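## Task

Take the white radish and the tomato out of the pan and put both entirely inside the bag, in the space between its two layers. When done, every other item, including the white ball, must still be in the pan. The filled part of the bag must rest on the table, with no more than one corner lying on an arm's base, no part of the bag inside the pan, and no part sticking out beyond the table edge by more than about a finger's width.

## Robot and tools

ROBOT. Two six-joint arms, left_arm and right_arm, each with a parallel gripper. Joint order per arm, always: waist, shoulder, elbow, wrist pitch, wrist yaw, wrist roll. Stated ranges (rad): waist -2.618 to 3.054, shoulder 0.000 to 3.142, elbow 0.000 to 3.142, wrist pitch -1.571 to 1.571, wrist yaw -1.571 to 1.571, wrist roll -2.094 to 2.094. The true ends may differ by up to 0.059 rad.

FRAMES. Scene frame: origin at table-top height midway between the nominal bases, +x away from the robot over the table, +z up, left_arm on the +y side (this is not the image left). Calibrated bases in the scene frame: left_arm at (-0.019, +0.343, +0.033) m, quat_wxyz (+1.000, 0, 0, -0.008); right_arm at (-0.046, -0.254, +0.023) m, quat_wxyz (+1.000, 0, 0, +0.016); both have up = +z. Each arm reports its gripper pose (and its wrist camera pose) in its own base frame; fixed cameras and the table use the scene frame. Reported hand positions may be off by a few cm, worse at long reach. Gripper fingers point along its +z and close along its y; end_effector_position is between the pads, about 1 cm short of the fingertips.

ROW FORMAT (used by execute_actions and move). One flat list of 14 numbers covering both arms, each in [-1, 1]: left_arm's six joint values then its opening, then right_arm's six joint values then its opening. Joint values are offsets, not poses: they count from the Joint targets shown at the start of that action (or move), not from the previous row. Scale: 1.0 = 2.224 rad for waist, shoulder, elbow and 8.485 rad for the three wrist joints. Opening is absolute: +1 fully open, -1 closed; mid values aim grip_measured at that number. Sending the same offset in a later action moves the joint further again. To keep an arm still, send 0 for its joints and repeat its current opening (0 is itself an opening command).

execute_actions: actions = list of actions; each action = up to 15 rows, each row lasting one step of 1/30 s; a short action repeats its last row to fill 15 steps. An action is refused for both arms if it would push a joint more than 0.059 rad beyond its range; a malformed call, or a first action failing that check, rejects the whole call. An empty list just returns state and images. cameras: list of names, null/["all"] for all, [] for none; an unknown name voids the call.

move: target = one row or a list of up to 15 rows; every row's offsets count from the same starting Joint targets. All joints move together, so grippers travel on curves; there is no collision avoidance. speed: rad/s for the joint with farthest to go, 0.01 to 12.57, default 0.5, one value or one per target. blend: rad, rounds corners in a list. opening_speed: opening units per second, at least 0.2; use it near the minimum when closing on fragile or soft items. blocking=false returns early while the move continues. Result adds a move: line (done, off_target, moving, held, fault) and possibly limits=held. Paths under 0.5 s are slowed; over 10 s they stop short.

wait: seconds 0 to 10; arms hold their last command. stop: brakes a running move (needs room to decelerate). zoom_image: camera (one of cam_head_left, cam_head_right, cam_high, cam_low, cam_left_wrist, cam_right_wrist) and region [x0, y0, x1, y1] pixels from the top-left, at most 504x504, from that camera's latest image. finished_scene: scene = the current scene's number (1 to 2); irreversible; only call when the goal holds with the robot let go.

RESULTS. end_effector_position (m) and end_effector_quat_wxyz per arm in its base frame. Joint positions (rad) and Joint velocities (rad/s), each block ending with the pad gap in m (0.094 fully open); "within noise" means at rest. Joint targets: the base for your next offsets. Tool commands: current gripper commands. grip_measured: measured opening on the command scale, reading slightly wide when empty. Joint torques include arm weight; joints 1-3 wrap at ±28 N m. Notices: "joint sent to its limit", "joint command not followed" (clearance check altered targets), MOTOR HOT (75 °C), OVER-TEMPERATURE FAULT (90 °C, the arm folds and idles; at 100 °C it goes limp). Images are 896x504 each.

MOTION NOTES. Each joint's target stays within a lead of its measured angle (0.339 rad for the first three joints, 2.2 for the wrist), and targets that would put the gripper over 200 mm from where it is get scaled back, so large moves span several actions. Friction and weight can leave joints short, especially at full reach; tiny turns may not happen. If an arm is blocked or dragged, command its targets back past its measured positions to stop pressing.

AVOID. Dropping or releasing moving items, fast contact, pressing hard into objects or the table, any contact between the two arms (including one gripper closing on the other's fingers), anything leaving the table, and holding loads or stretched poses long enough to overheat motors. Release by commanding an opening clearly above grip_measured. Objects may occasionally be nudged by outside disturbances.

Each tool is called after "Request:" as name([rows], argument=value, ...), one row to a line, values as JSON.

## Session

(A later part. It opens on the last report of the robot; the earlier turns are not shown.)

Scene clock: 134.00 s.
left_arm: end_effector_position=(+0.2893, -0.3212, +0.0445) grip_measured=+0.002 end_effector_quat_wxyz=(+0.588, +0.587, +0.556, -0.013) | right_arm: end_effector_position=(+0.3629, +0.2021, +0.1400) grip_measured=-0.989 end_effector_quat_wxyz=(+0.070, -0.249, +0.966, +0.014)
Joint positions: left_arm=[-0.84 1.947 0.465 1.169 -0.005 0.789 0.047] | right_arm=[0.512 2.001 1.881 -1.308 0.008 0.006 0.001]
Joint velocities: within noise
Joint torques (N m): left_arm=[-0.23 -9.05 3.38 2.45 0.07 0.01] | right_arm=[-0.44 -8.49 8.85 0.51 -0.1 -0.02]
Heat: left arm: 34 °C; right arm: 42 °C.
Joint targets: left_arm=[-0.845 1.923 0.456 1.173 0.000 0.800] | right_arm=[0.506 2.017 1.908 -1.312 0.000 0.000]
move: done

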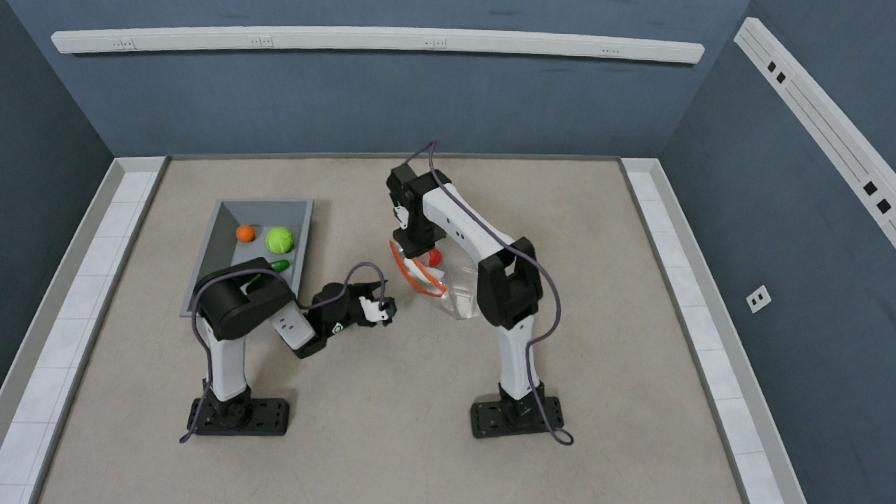

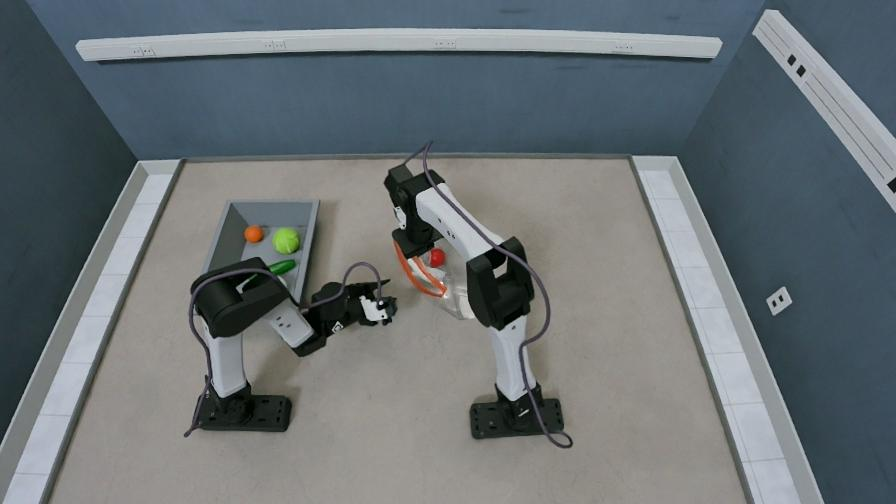

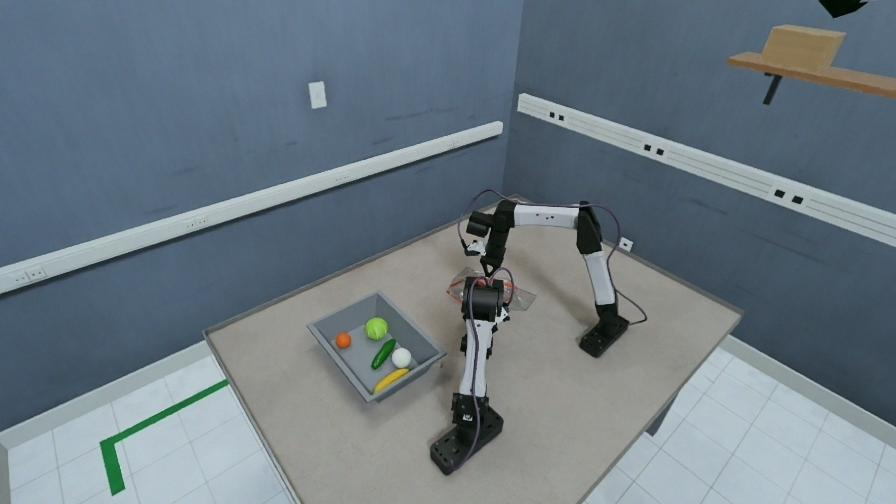

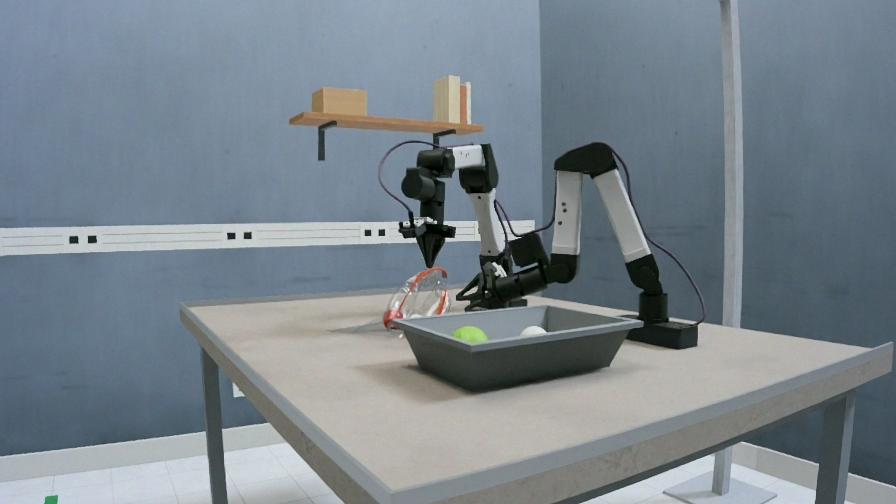

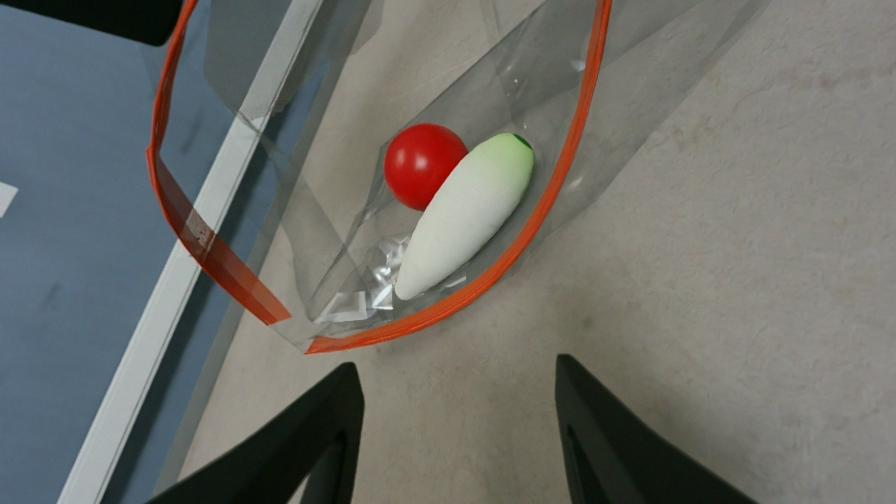

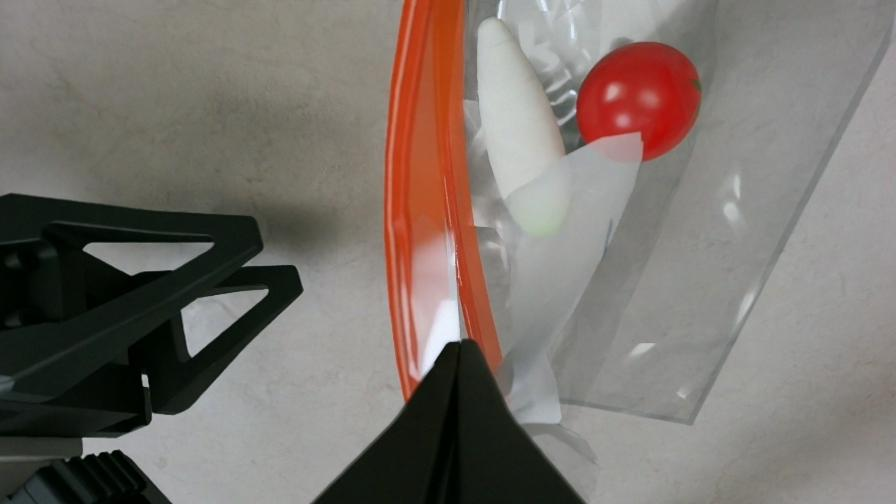

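Request:
move([
  [0,-0.388,0.1367,-0.1854,0,0,0,0,0,0,0,0,0,-1],
  [0.335,-0.388,0.1367,-0.1854,0,-0.0943,0,0,0,0,0,0,0,-1],
], speed=0.8, cameras=["cam_right_wrist","cam_head_left"])

Request:
move(target=[0,0,0,0,0,0,0,0.0647,0.0098,-0.1311,0.0359,0,0,-1], speed=0.15)

Request:
zoom_image(camera="cam_low", region=[330, 200, 580, 340])

Request:
zoom_image(camera="cam_head_left", region=[330, 200, 510, 360])

Scene clock: 138.60 s.
left_arm: end_effector_position=(+0.3283, -0.0339, +0.1622) grip_measured=+0.002 end_effector_quat_wxyz=(+0.416, +0.053, +0.907, -0.017) | right_arm: end_effector_position=(+0.3629, +0.2021, +0.1400) grip_measured=-0.989 end_effector_quat_wxyz=(+0.070, -0.249, +0.966, +0.014)
Joint positions: left_arm=[-0.105 1.067 0.739 -0.384 -0.005 0.013 0.047] | right_arm=[0.512 2.001 1.881 -1.308 0.008 0.006 0.001]
Joint velocities: within noise
Joint torques (N m): left_arm=[0.64 -3.55 10.48 1.91 0.05 -0.17] | right_arm=[-0.51 -8.49 8.85 0.51 -0.1 -0.02]
Heat: left arm: 35 °C; right arm: 42 °C.
Joint targets: left_arm=[-0.100 1.059 0.760 -0.400 0.000 0.000] | right_arm=[0.506 2.017 1.908 -1.312 0.000 0.000]
move: done
Images, in order (width x height): cam_head_left 896x504, cam_right_wrist 896x504.

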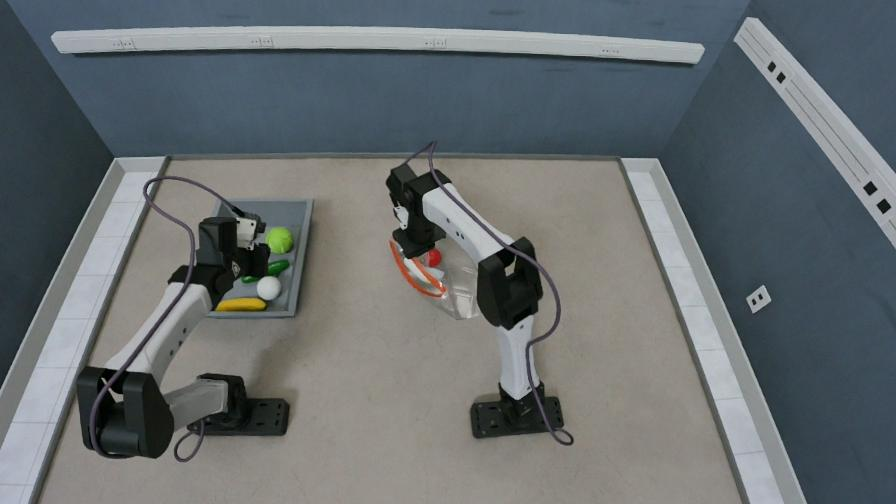

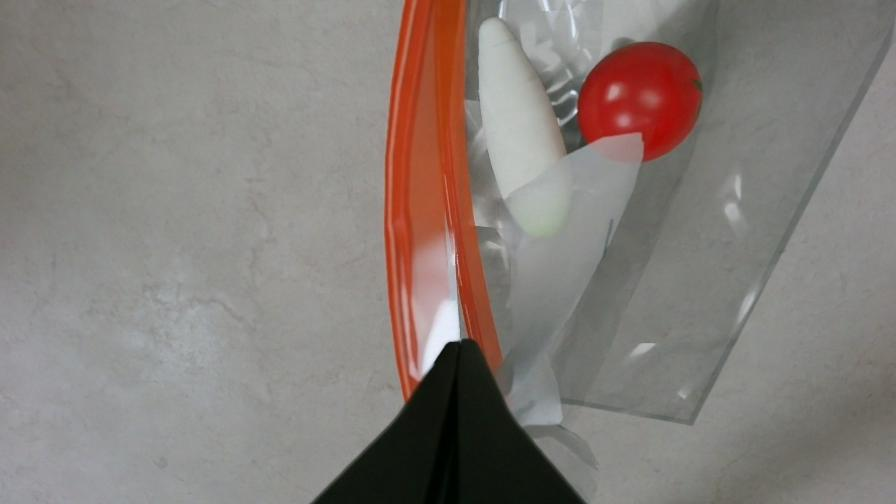

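Scene clock: 141.20 s.
left_arm: end_effector_position=(+0.3283, -0.0339, +0.1622) grip_measured=+0.002 end_effector_quat_wxyz=(+0.416, +0.053, +0.908, -0.017) | right_arm: end_effector_position=(+0.3364, +0.2517, +0.0663) grip_measured=-0.989 end_effector_quat_wxyz=(+0.070, -0.313, +0.947, +0.020)
Joint positions: left_arm=[-0.105 1.067 0.739 -0.384 -0.005 0.012 0.047] | right_arm=[0.646 2.024 1.62 -1.021 0.008 0.006 0.001]
Joint velocities: within noise
Joint torques (N m): left_arm=[0.62 -3.52 10.45 1.92 0.06 -0.15] | right_arm=[0.55 -8.73 5.9 0.6 -0.1 -0.02]
Heat: left arm: 35 °C; right arm: 42 °C.
Joint targets: left_arm=[-0.100 1.059 0.760 -0.400 0.000 0.000] | right_arm=[0.650 2.039 1.617 -1.007 0.000 0.000]
move: done

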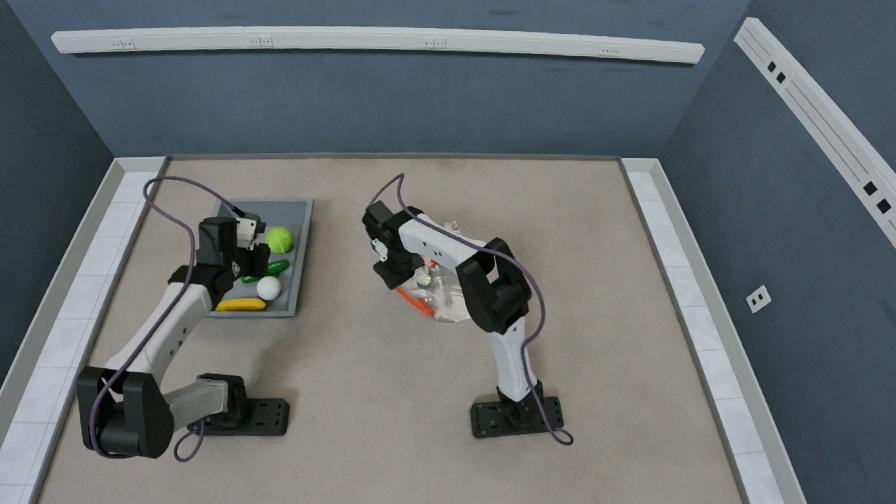

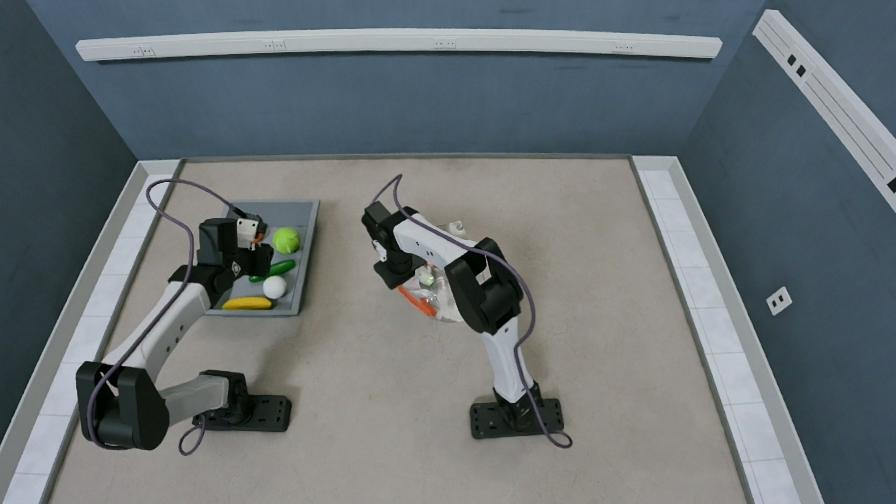

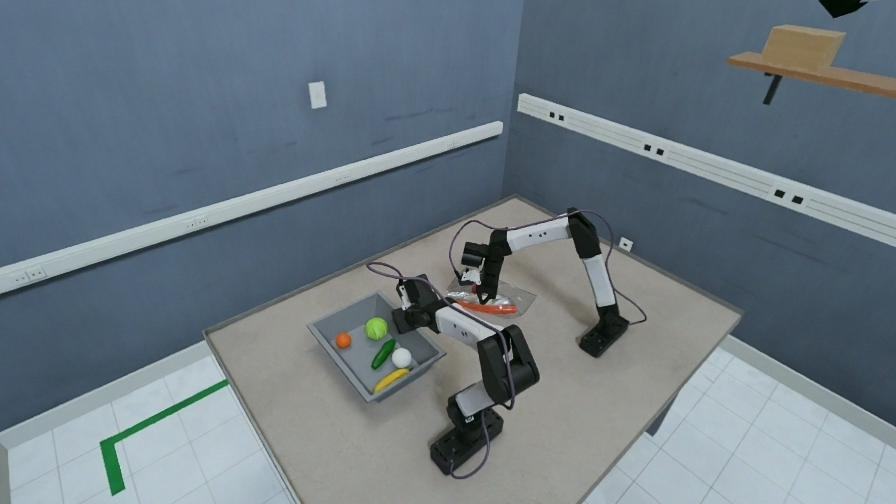

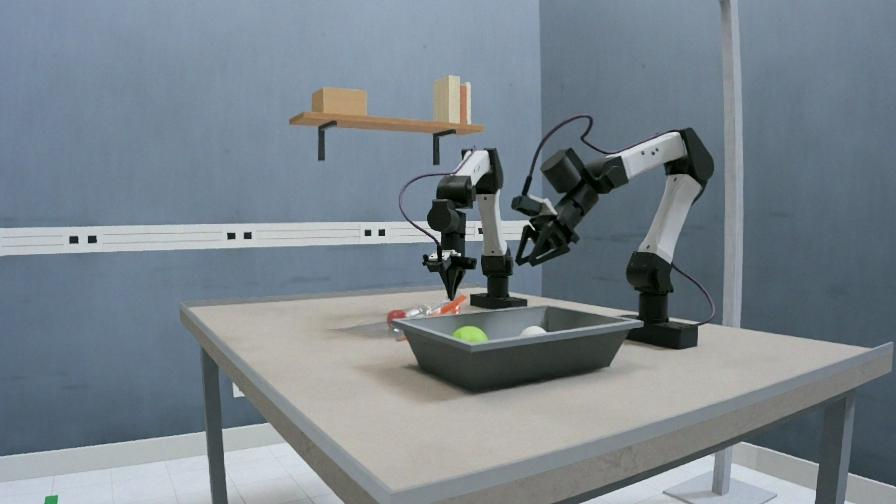

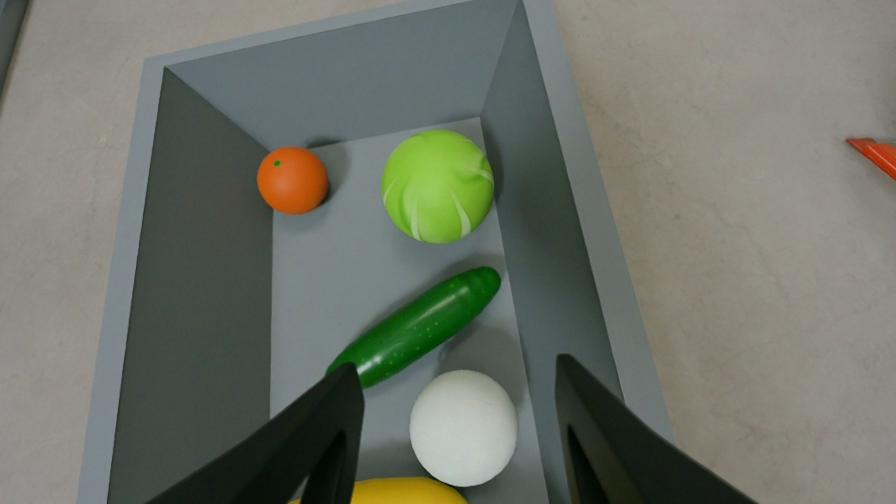

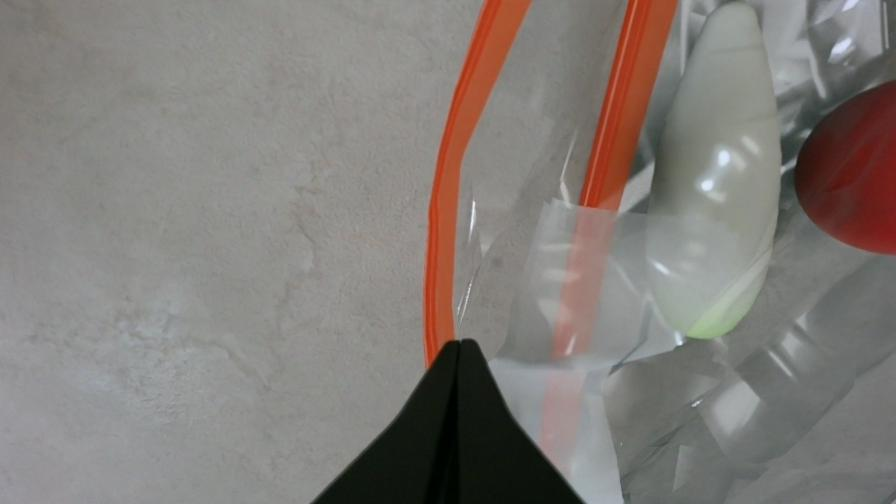

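Scaled by 2.016 from the camera's 896x504 image, which has a finer 1280x720 frame.

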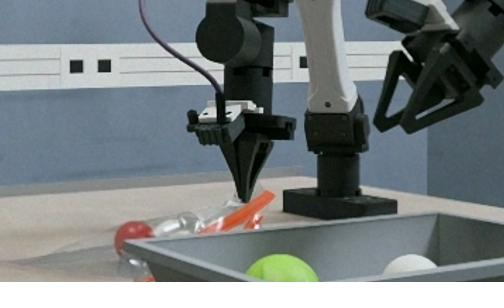

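Scaled by 2.800 from the camera's 896x504 image, which has a finer 1280x720 frame.

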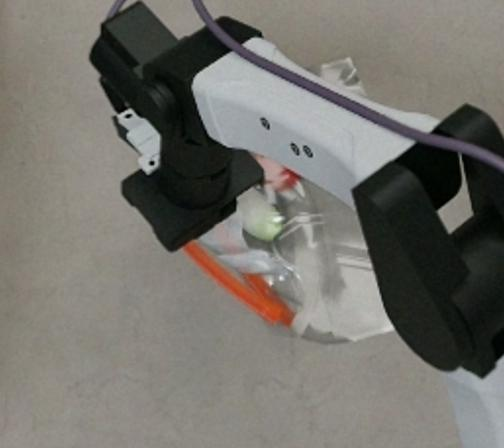

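Request:
move(target=[0,0,0,0,0,0,0,0.02,0.0345,-0.0595,0.0245,0,0,-1], speed=0.12, cameras=["cam_right_wrist","cam_low"])

Request:
move(target=[0,0,0,0,0,0,0,0,0,0,0,0,0,-0.4], opening_speed=0.3, cameras=["cam_right_wrist","cam_low"])

Scene clock: 143.73 s.
left_arm: end_effector_position=(+0.3282, -0.0339, +0.1621) grip_measured=+0.002 end_effector_quat_wxyz=(+0.416, +0.052, +0.908, -0.017) | right_arm: end_effector_position=(+0.3282, +0.2682, +0.0063) grip_measured=-0.989 end_effector_quat_wxyz=(+0.070, -0.333, +0.940, +0.021)
Joint positions: left_arm=[-0.105 1.067 0.739 -0.384 -0.005 0.012 0.047] | right_arm=[0.688 2.1 1.488 -0.813 0.008 0.006 0.001]
Joint velocities: within noise
Joint torques (N m): left_arm=[0.65 -3.51 10.45 1.91 0.06 -0.17] | right_arm=[0.76 -8.95 5.59 0.65 -0.1 -0.02]
Heat: left arm: 35 °C; right arm: 42 °C.
Joint targets: left_arm=[-0.100 1.059 0.760 -0.400 0.000 0.000] | right_arm=[0.695 2.115 1.484 -0.799 0.000 0.000]
move: done
Images, in order (width x height): cam_low 896x504, cam_right_wrist 896x504.

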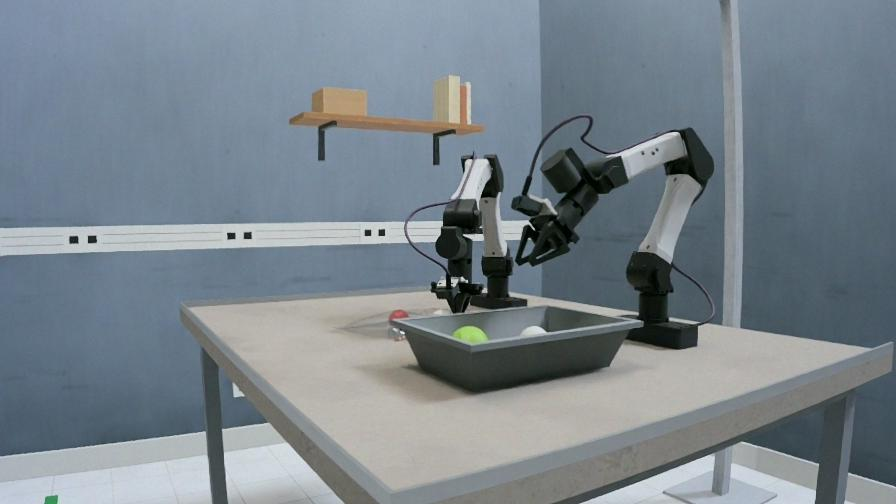

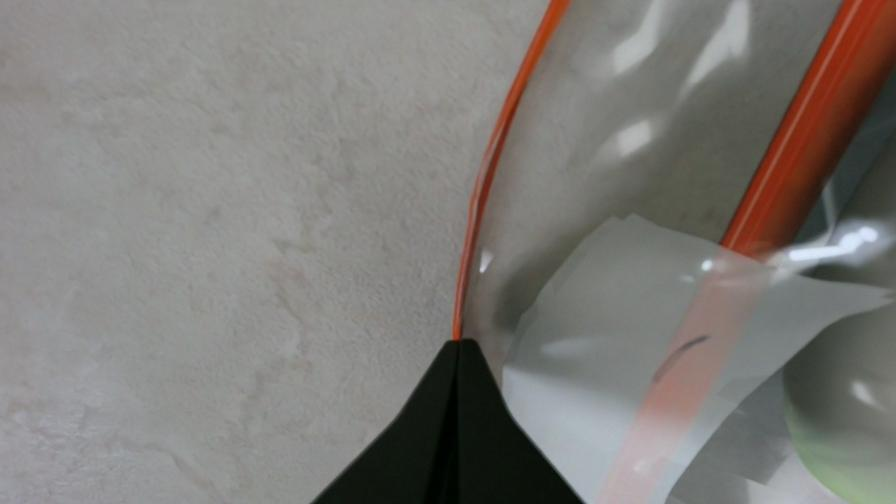

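Scene clock: 145.93 s.
left_arm: end_effector_position=(+0.3282, -0.0339, +0.1621) grip_measured=+0.002 end_effector_quat_wxyz=(+0.416, +0.052, +0.908, -0.017) | right_arm: end_effector_position=(+0.3284, +0.2684, +0.0063) grip_measured=-0.401 end_effector_quat_wxyz=(+0.070, -0.333, +0.940, +0.021)
Joint positions: left_arm=[-0.105 1.067 0.739 -0.384 -0.005 0.012 0.047] | right_arm=[0.688 2.1 1.488 -0.812 0.008 0.006 0.028]
Joint velocities: within noise
Joint torques (N m): left_arm=[0.59 -3.51 10.5 1.92 0.06 -0.16] | right_arm=[0.66 -8.95 5.59 0.68 -0.1 -0.01]
Heat: left arm: 35 °C; right arm: 42 °C.
Joint targets: left_arm=[-0.100 1.059 0.760 -0.400 0.000 0.000] | right_arm=[0.695 2.115 1.484 -0.799 0.000 0.000]
move: done
Images, in order (width x height): cam_low 896x504, cam_right_wrist 896x504.

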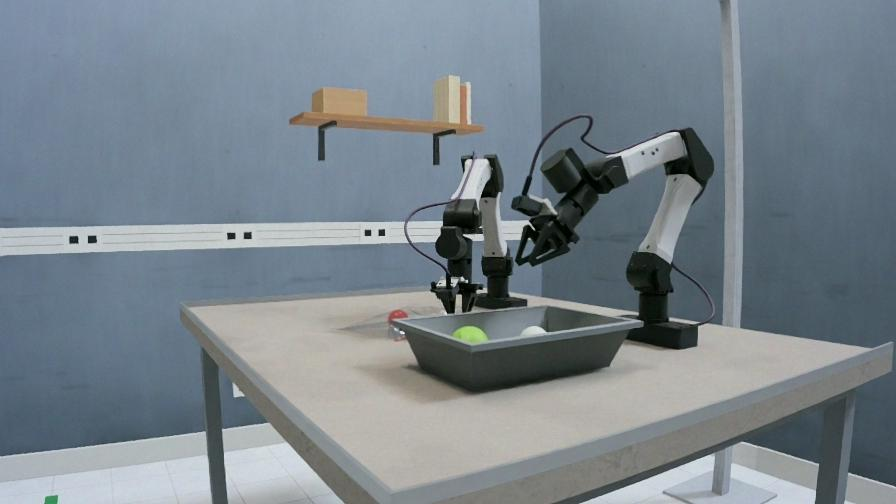

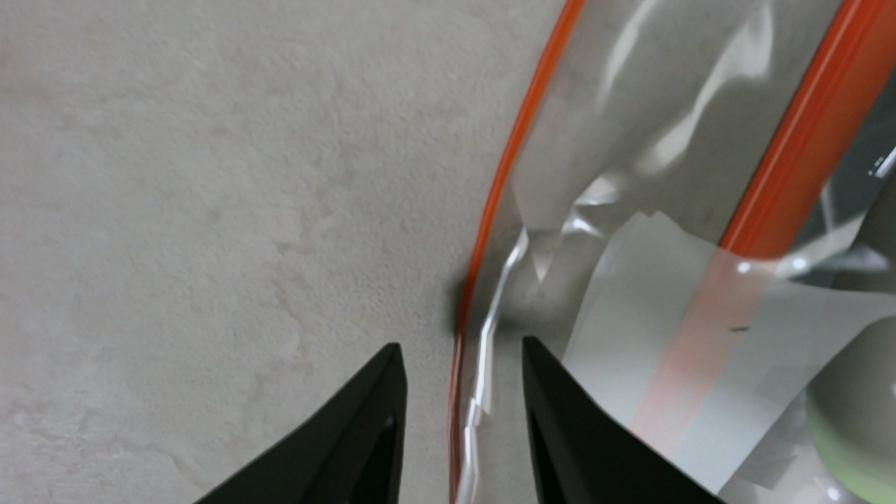

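Released. Lift straight up, then swing away for a look.

Request:
move([
  [0,0,0,0,0,0,0,0,-0.03,0.06,-0.025,0,0,-0.4],
  [0,0,0,0,0,0,0,0,-0.16,0.13,-0.04,0,0,-0.4],
  [0,0,0,0,0,0,0,-0.35,-0.25,0.0,-0.0,0,0,-0.4],
], speed=0.4)

Request:
zoom_image(camera="cam_head_left", region=[330, 200, 510, 360])

Request:
zoom_image(camera="cam_high", region=[400, 240, 580, 350])

Scene clock: 150.17 s.
left_arm: end_effector_position=(+0.3282, -0.0339, +0.1621) grip_measured=+0.002 end_effector_quat_wxyz=(+0.416, +0.052, +0.908, -0.017) | right_arm: end_effector_position=(+0.4233, -0.0358, +0.2135) grip_measured=-0.401 end_effector_quat_wxyz=(+0.316, +0.043, +0.948, -0.014)
Joint positions: left_arm=[-0.105 1.067 0.739 -0.384 -0.005 0.012 0.047] | right_arm=[-0.083 1.599 1.489 -0.818 0.004 0.006 0.028]
Joint velocities: within noise
Joint torques (N m): left_arm=[0.65 -3.55 10.47 1.91 0.04 -0.17] | right_arm=[-0.13 -10.59 6.54 1.5 -0.07 -0.02]
Heat: left arm: 35 °C; right arm: 42 °C.
Joint targets: left_arm=[-0.100 1.059 0.760 -0.400 0.000 0.000] | right_arm=[-0.084 1.559 1.484 -0.799 0.000 0.000]
move: off_target (right_arm); right_arm: the shoulder is farthest, 0.040 rad from its target

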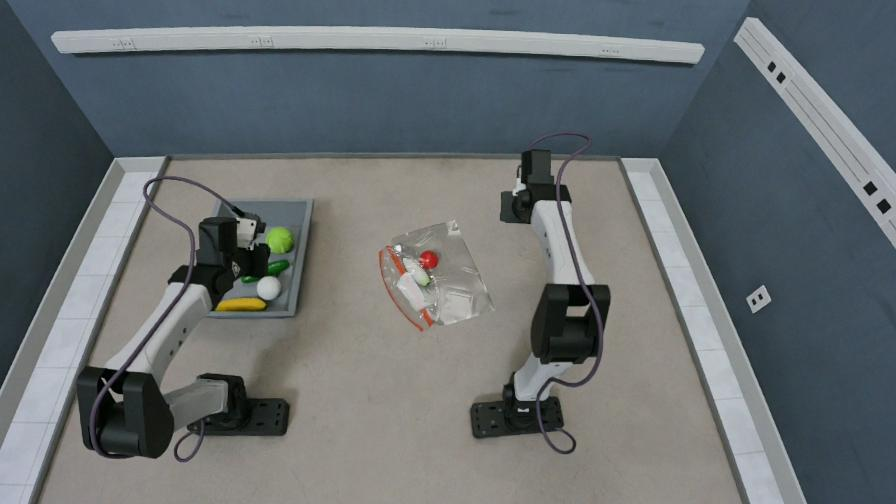

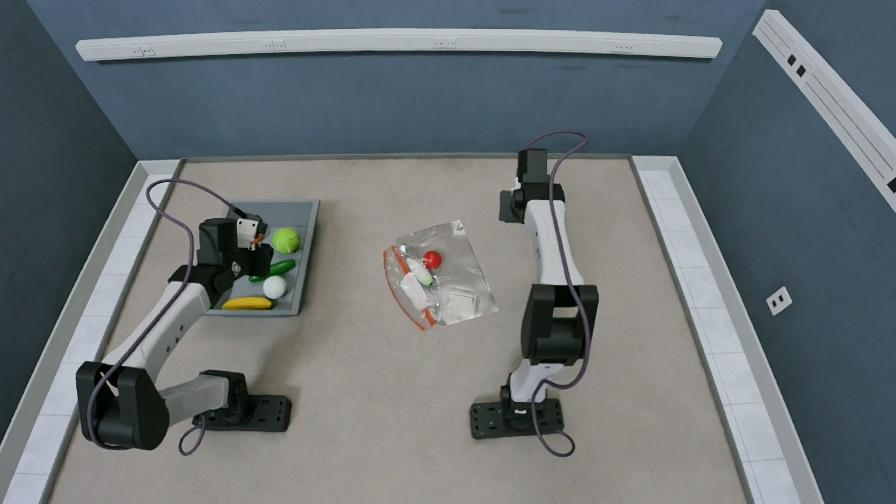

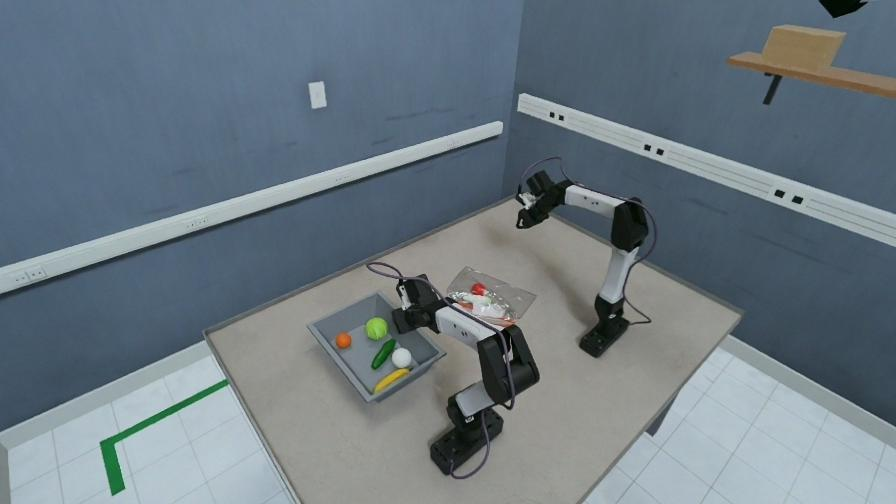

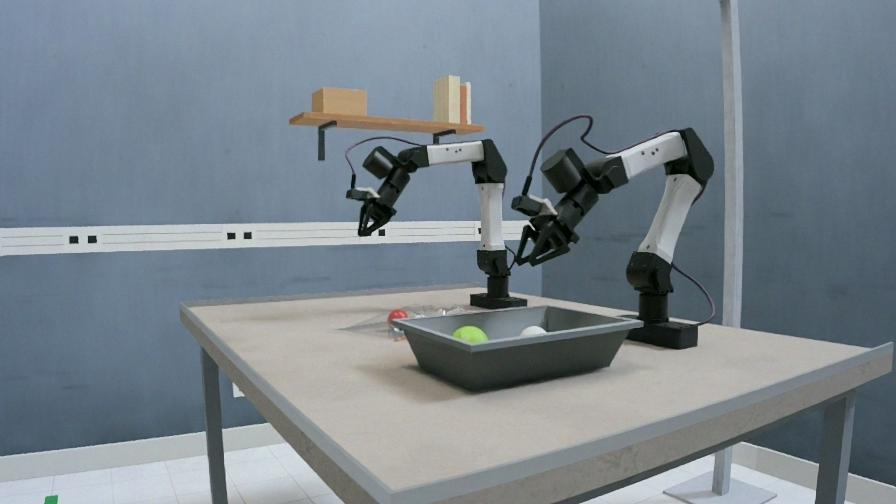

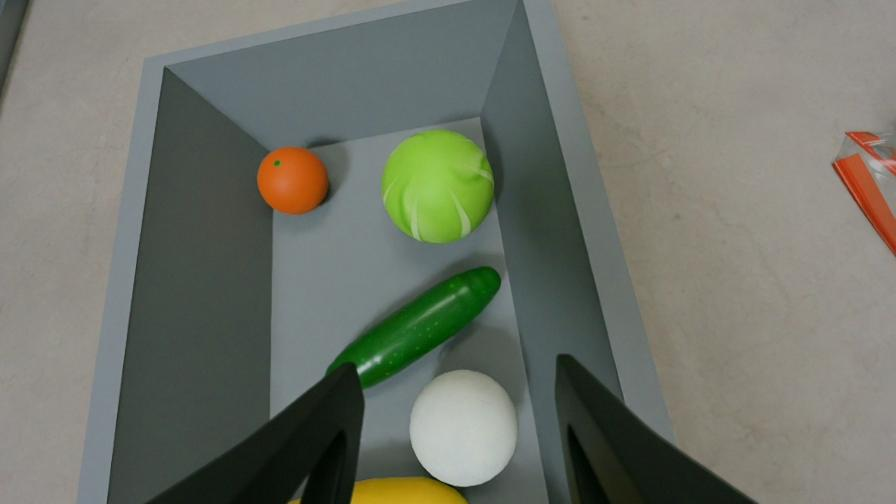

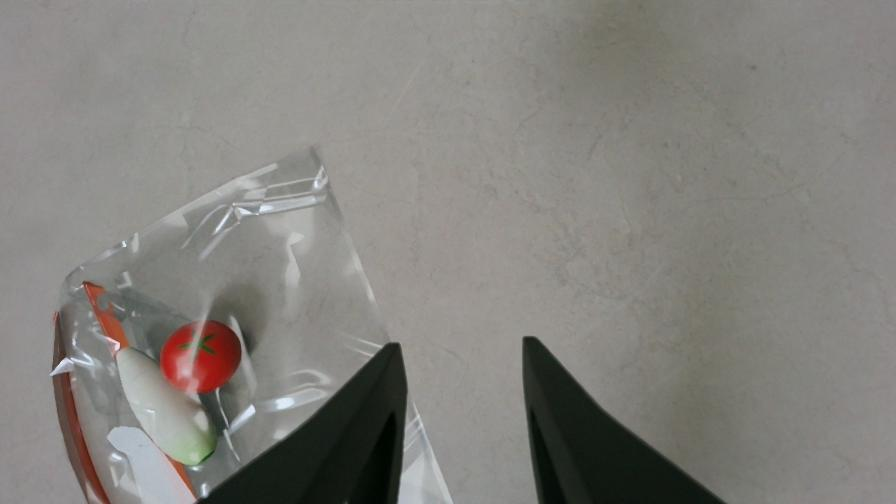

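Scaled by 2.800 from the camera's 896x504 image, which has a finer 1280x720 frame.

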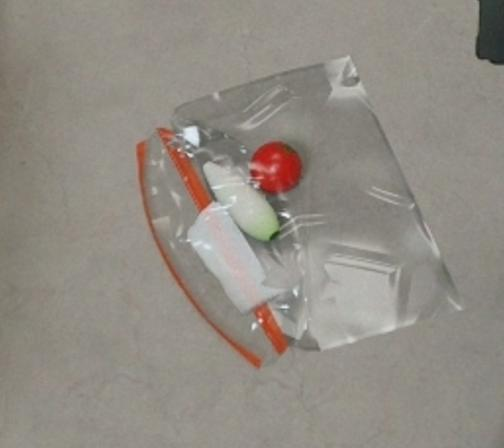

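Scaled by 2.800 from the camera's 896x504 image, which has a finer 1280x720 frame.

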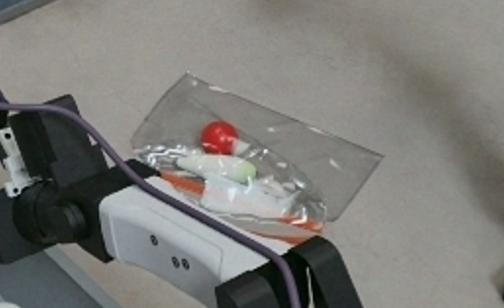

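Request:
zoom_image(camera="cam_right_wrist", region=[30, 220, 330, 500])

Request:
zoom_image(camera="cam_head_left", region=[370, 230, 450, 340])

Scaled by 1.680 from the camera's 896x504 image, which has a finer 1280x720 frame.

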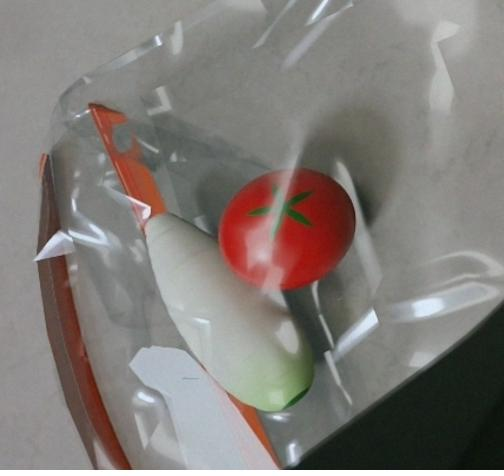

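Scaled by 4.582 from the camera's 896x504 image, which has a finer 1280x720 frame.

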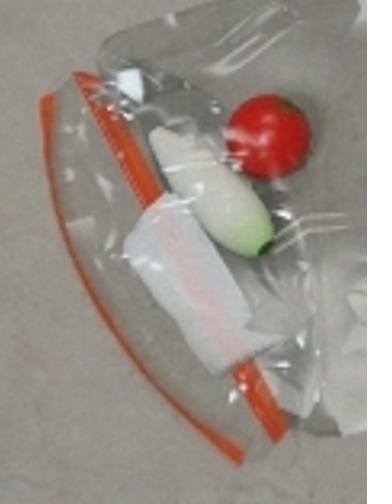

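Request:
finished_scene(scene=1)

The scene is finished: the task was done.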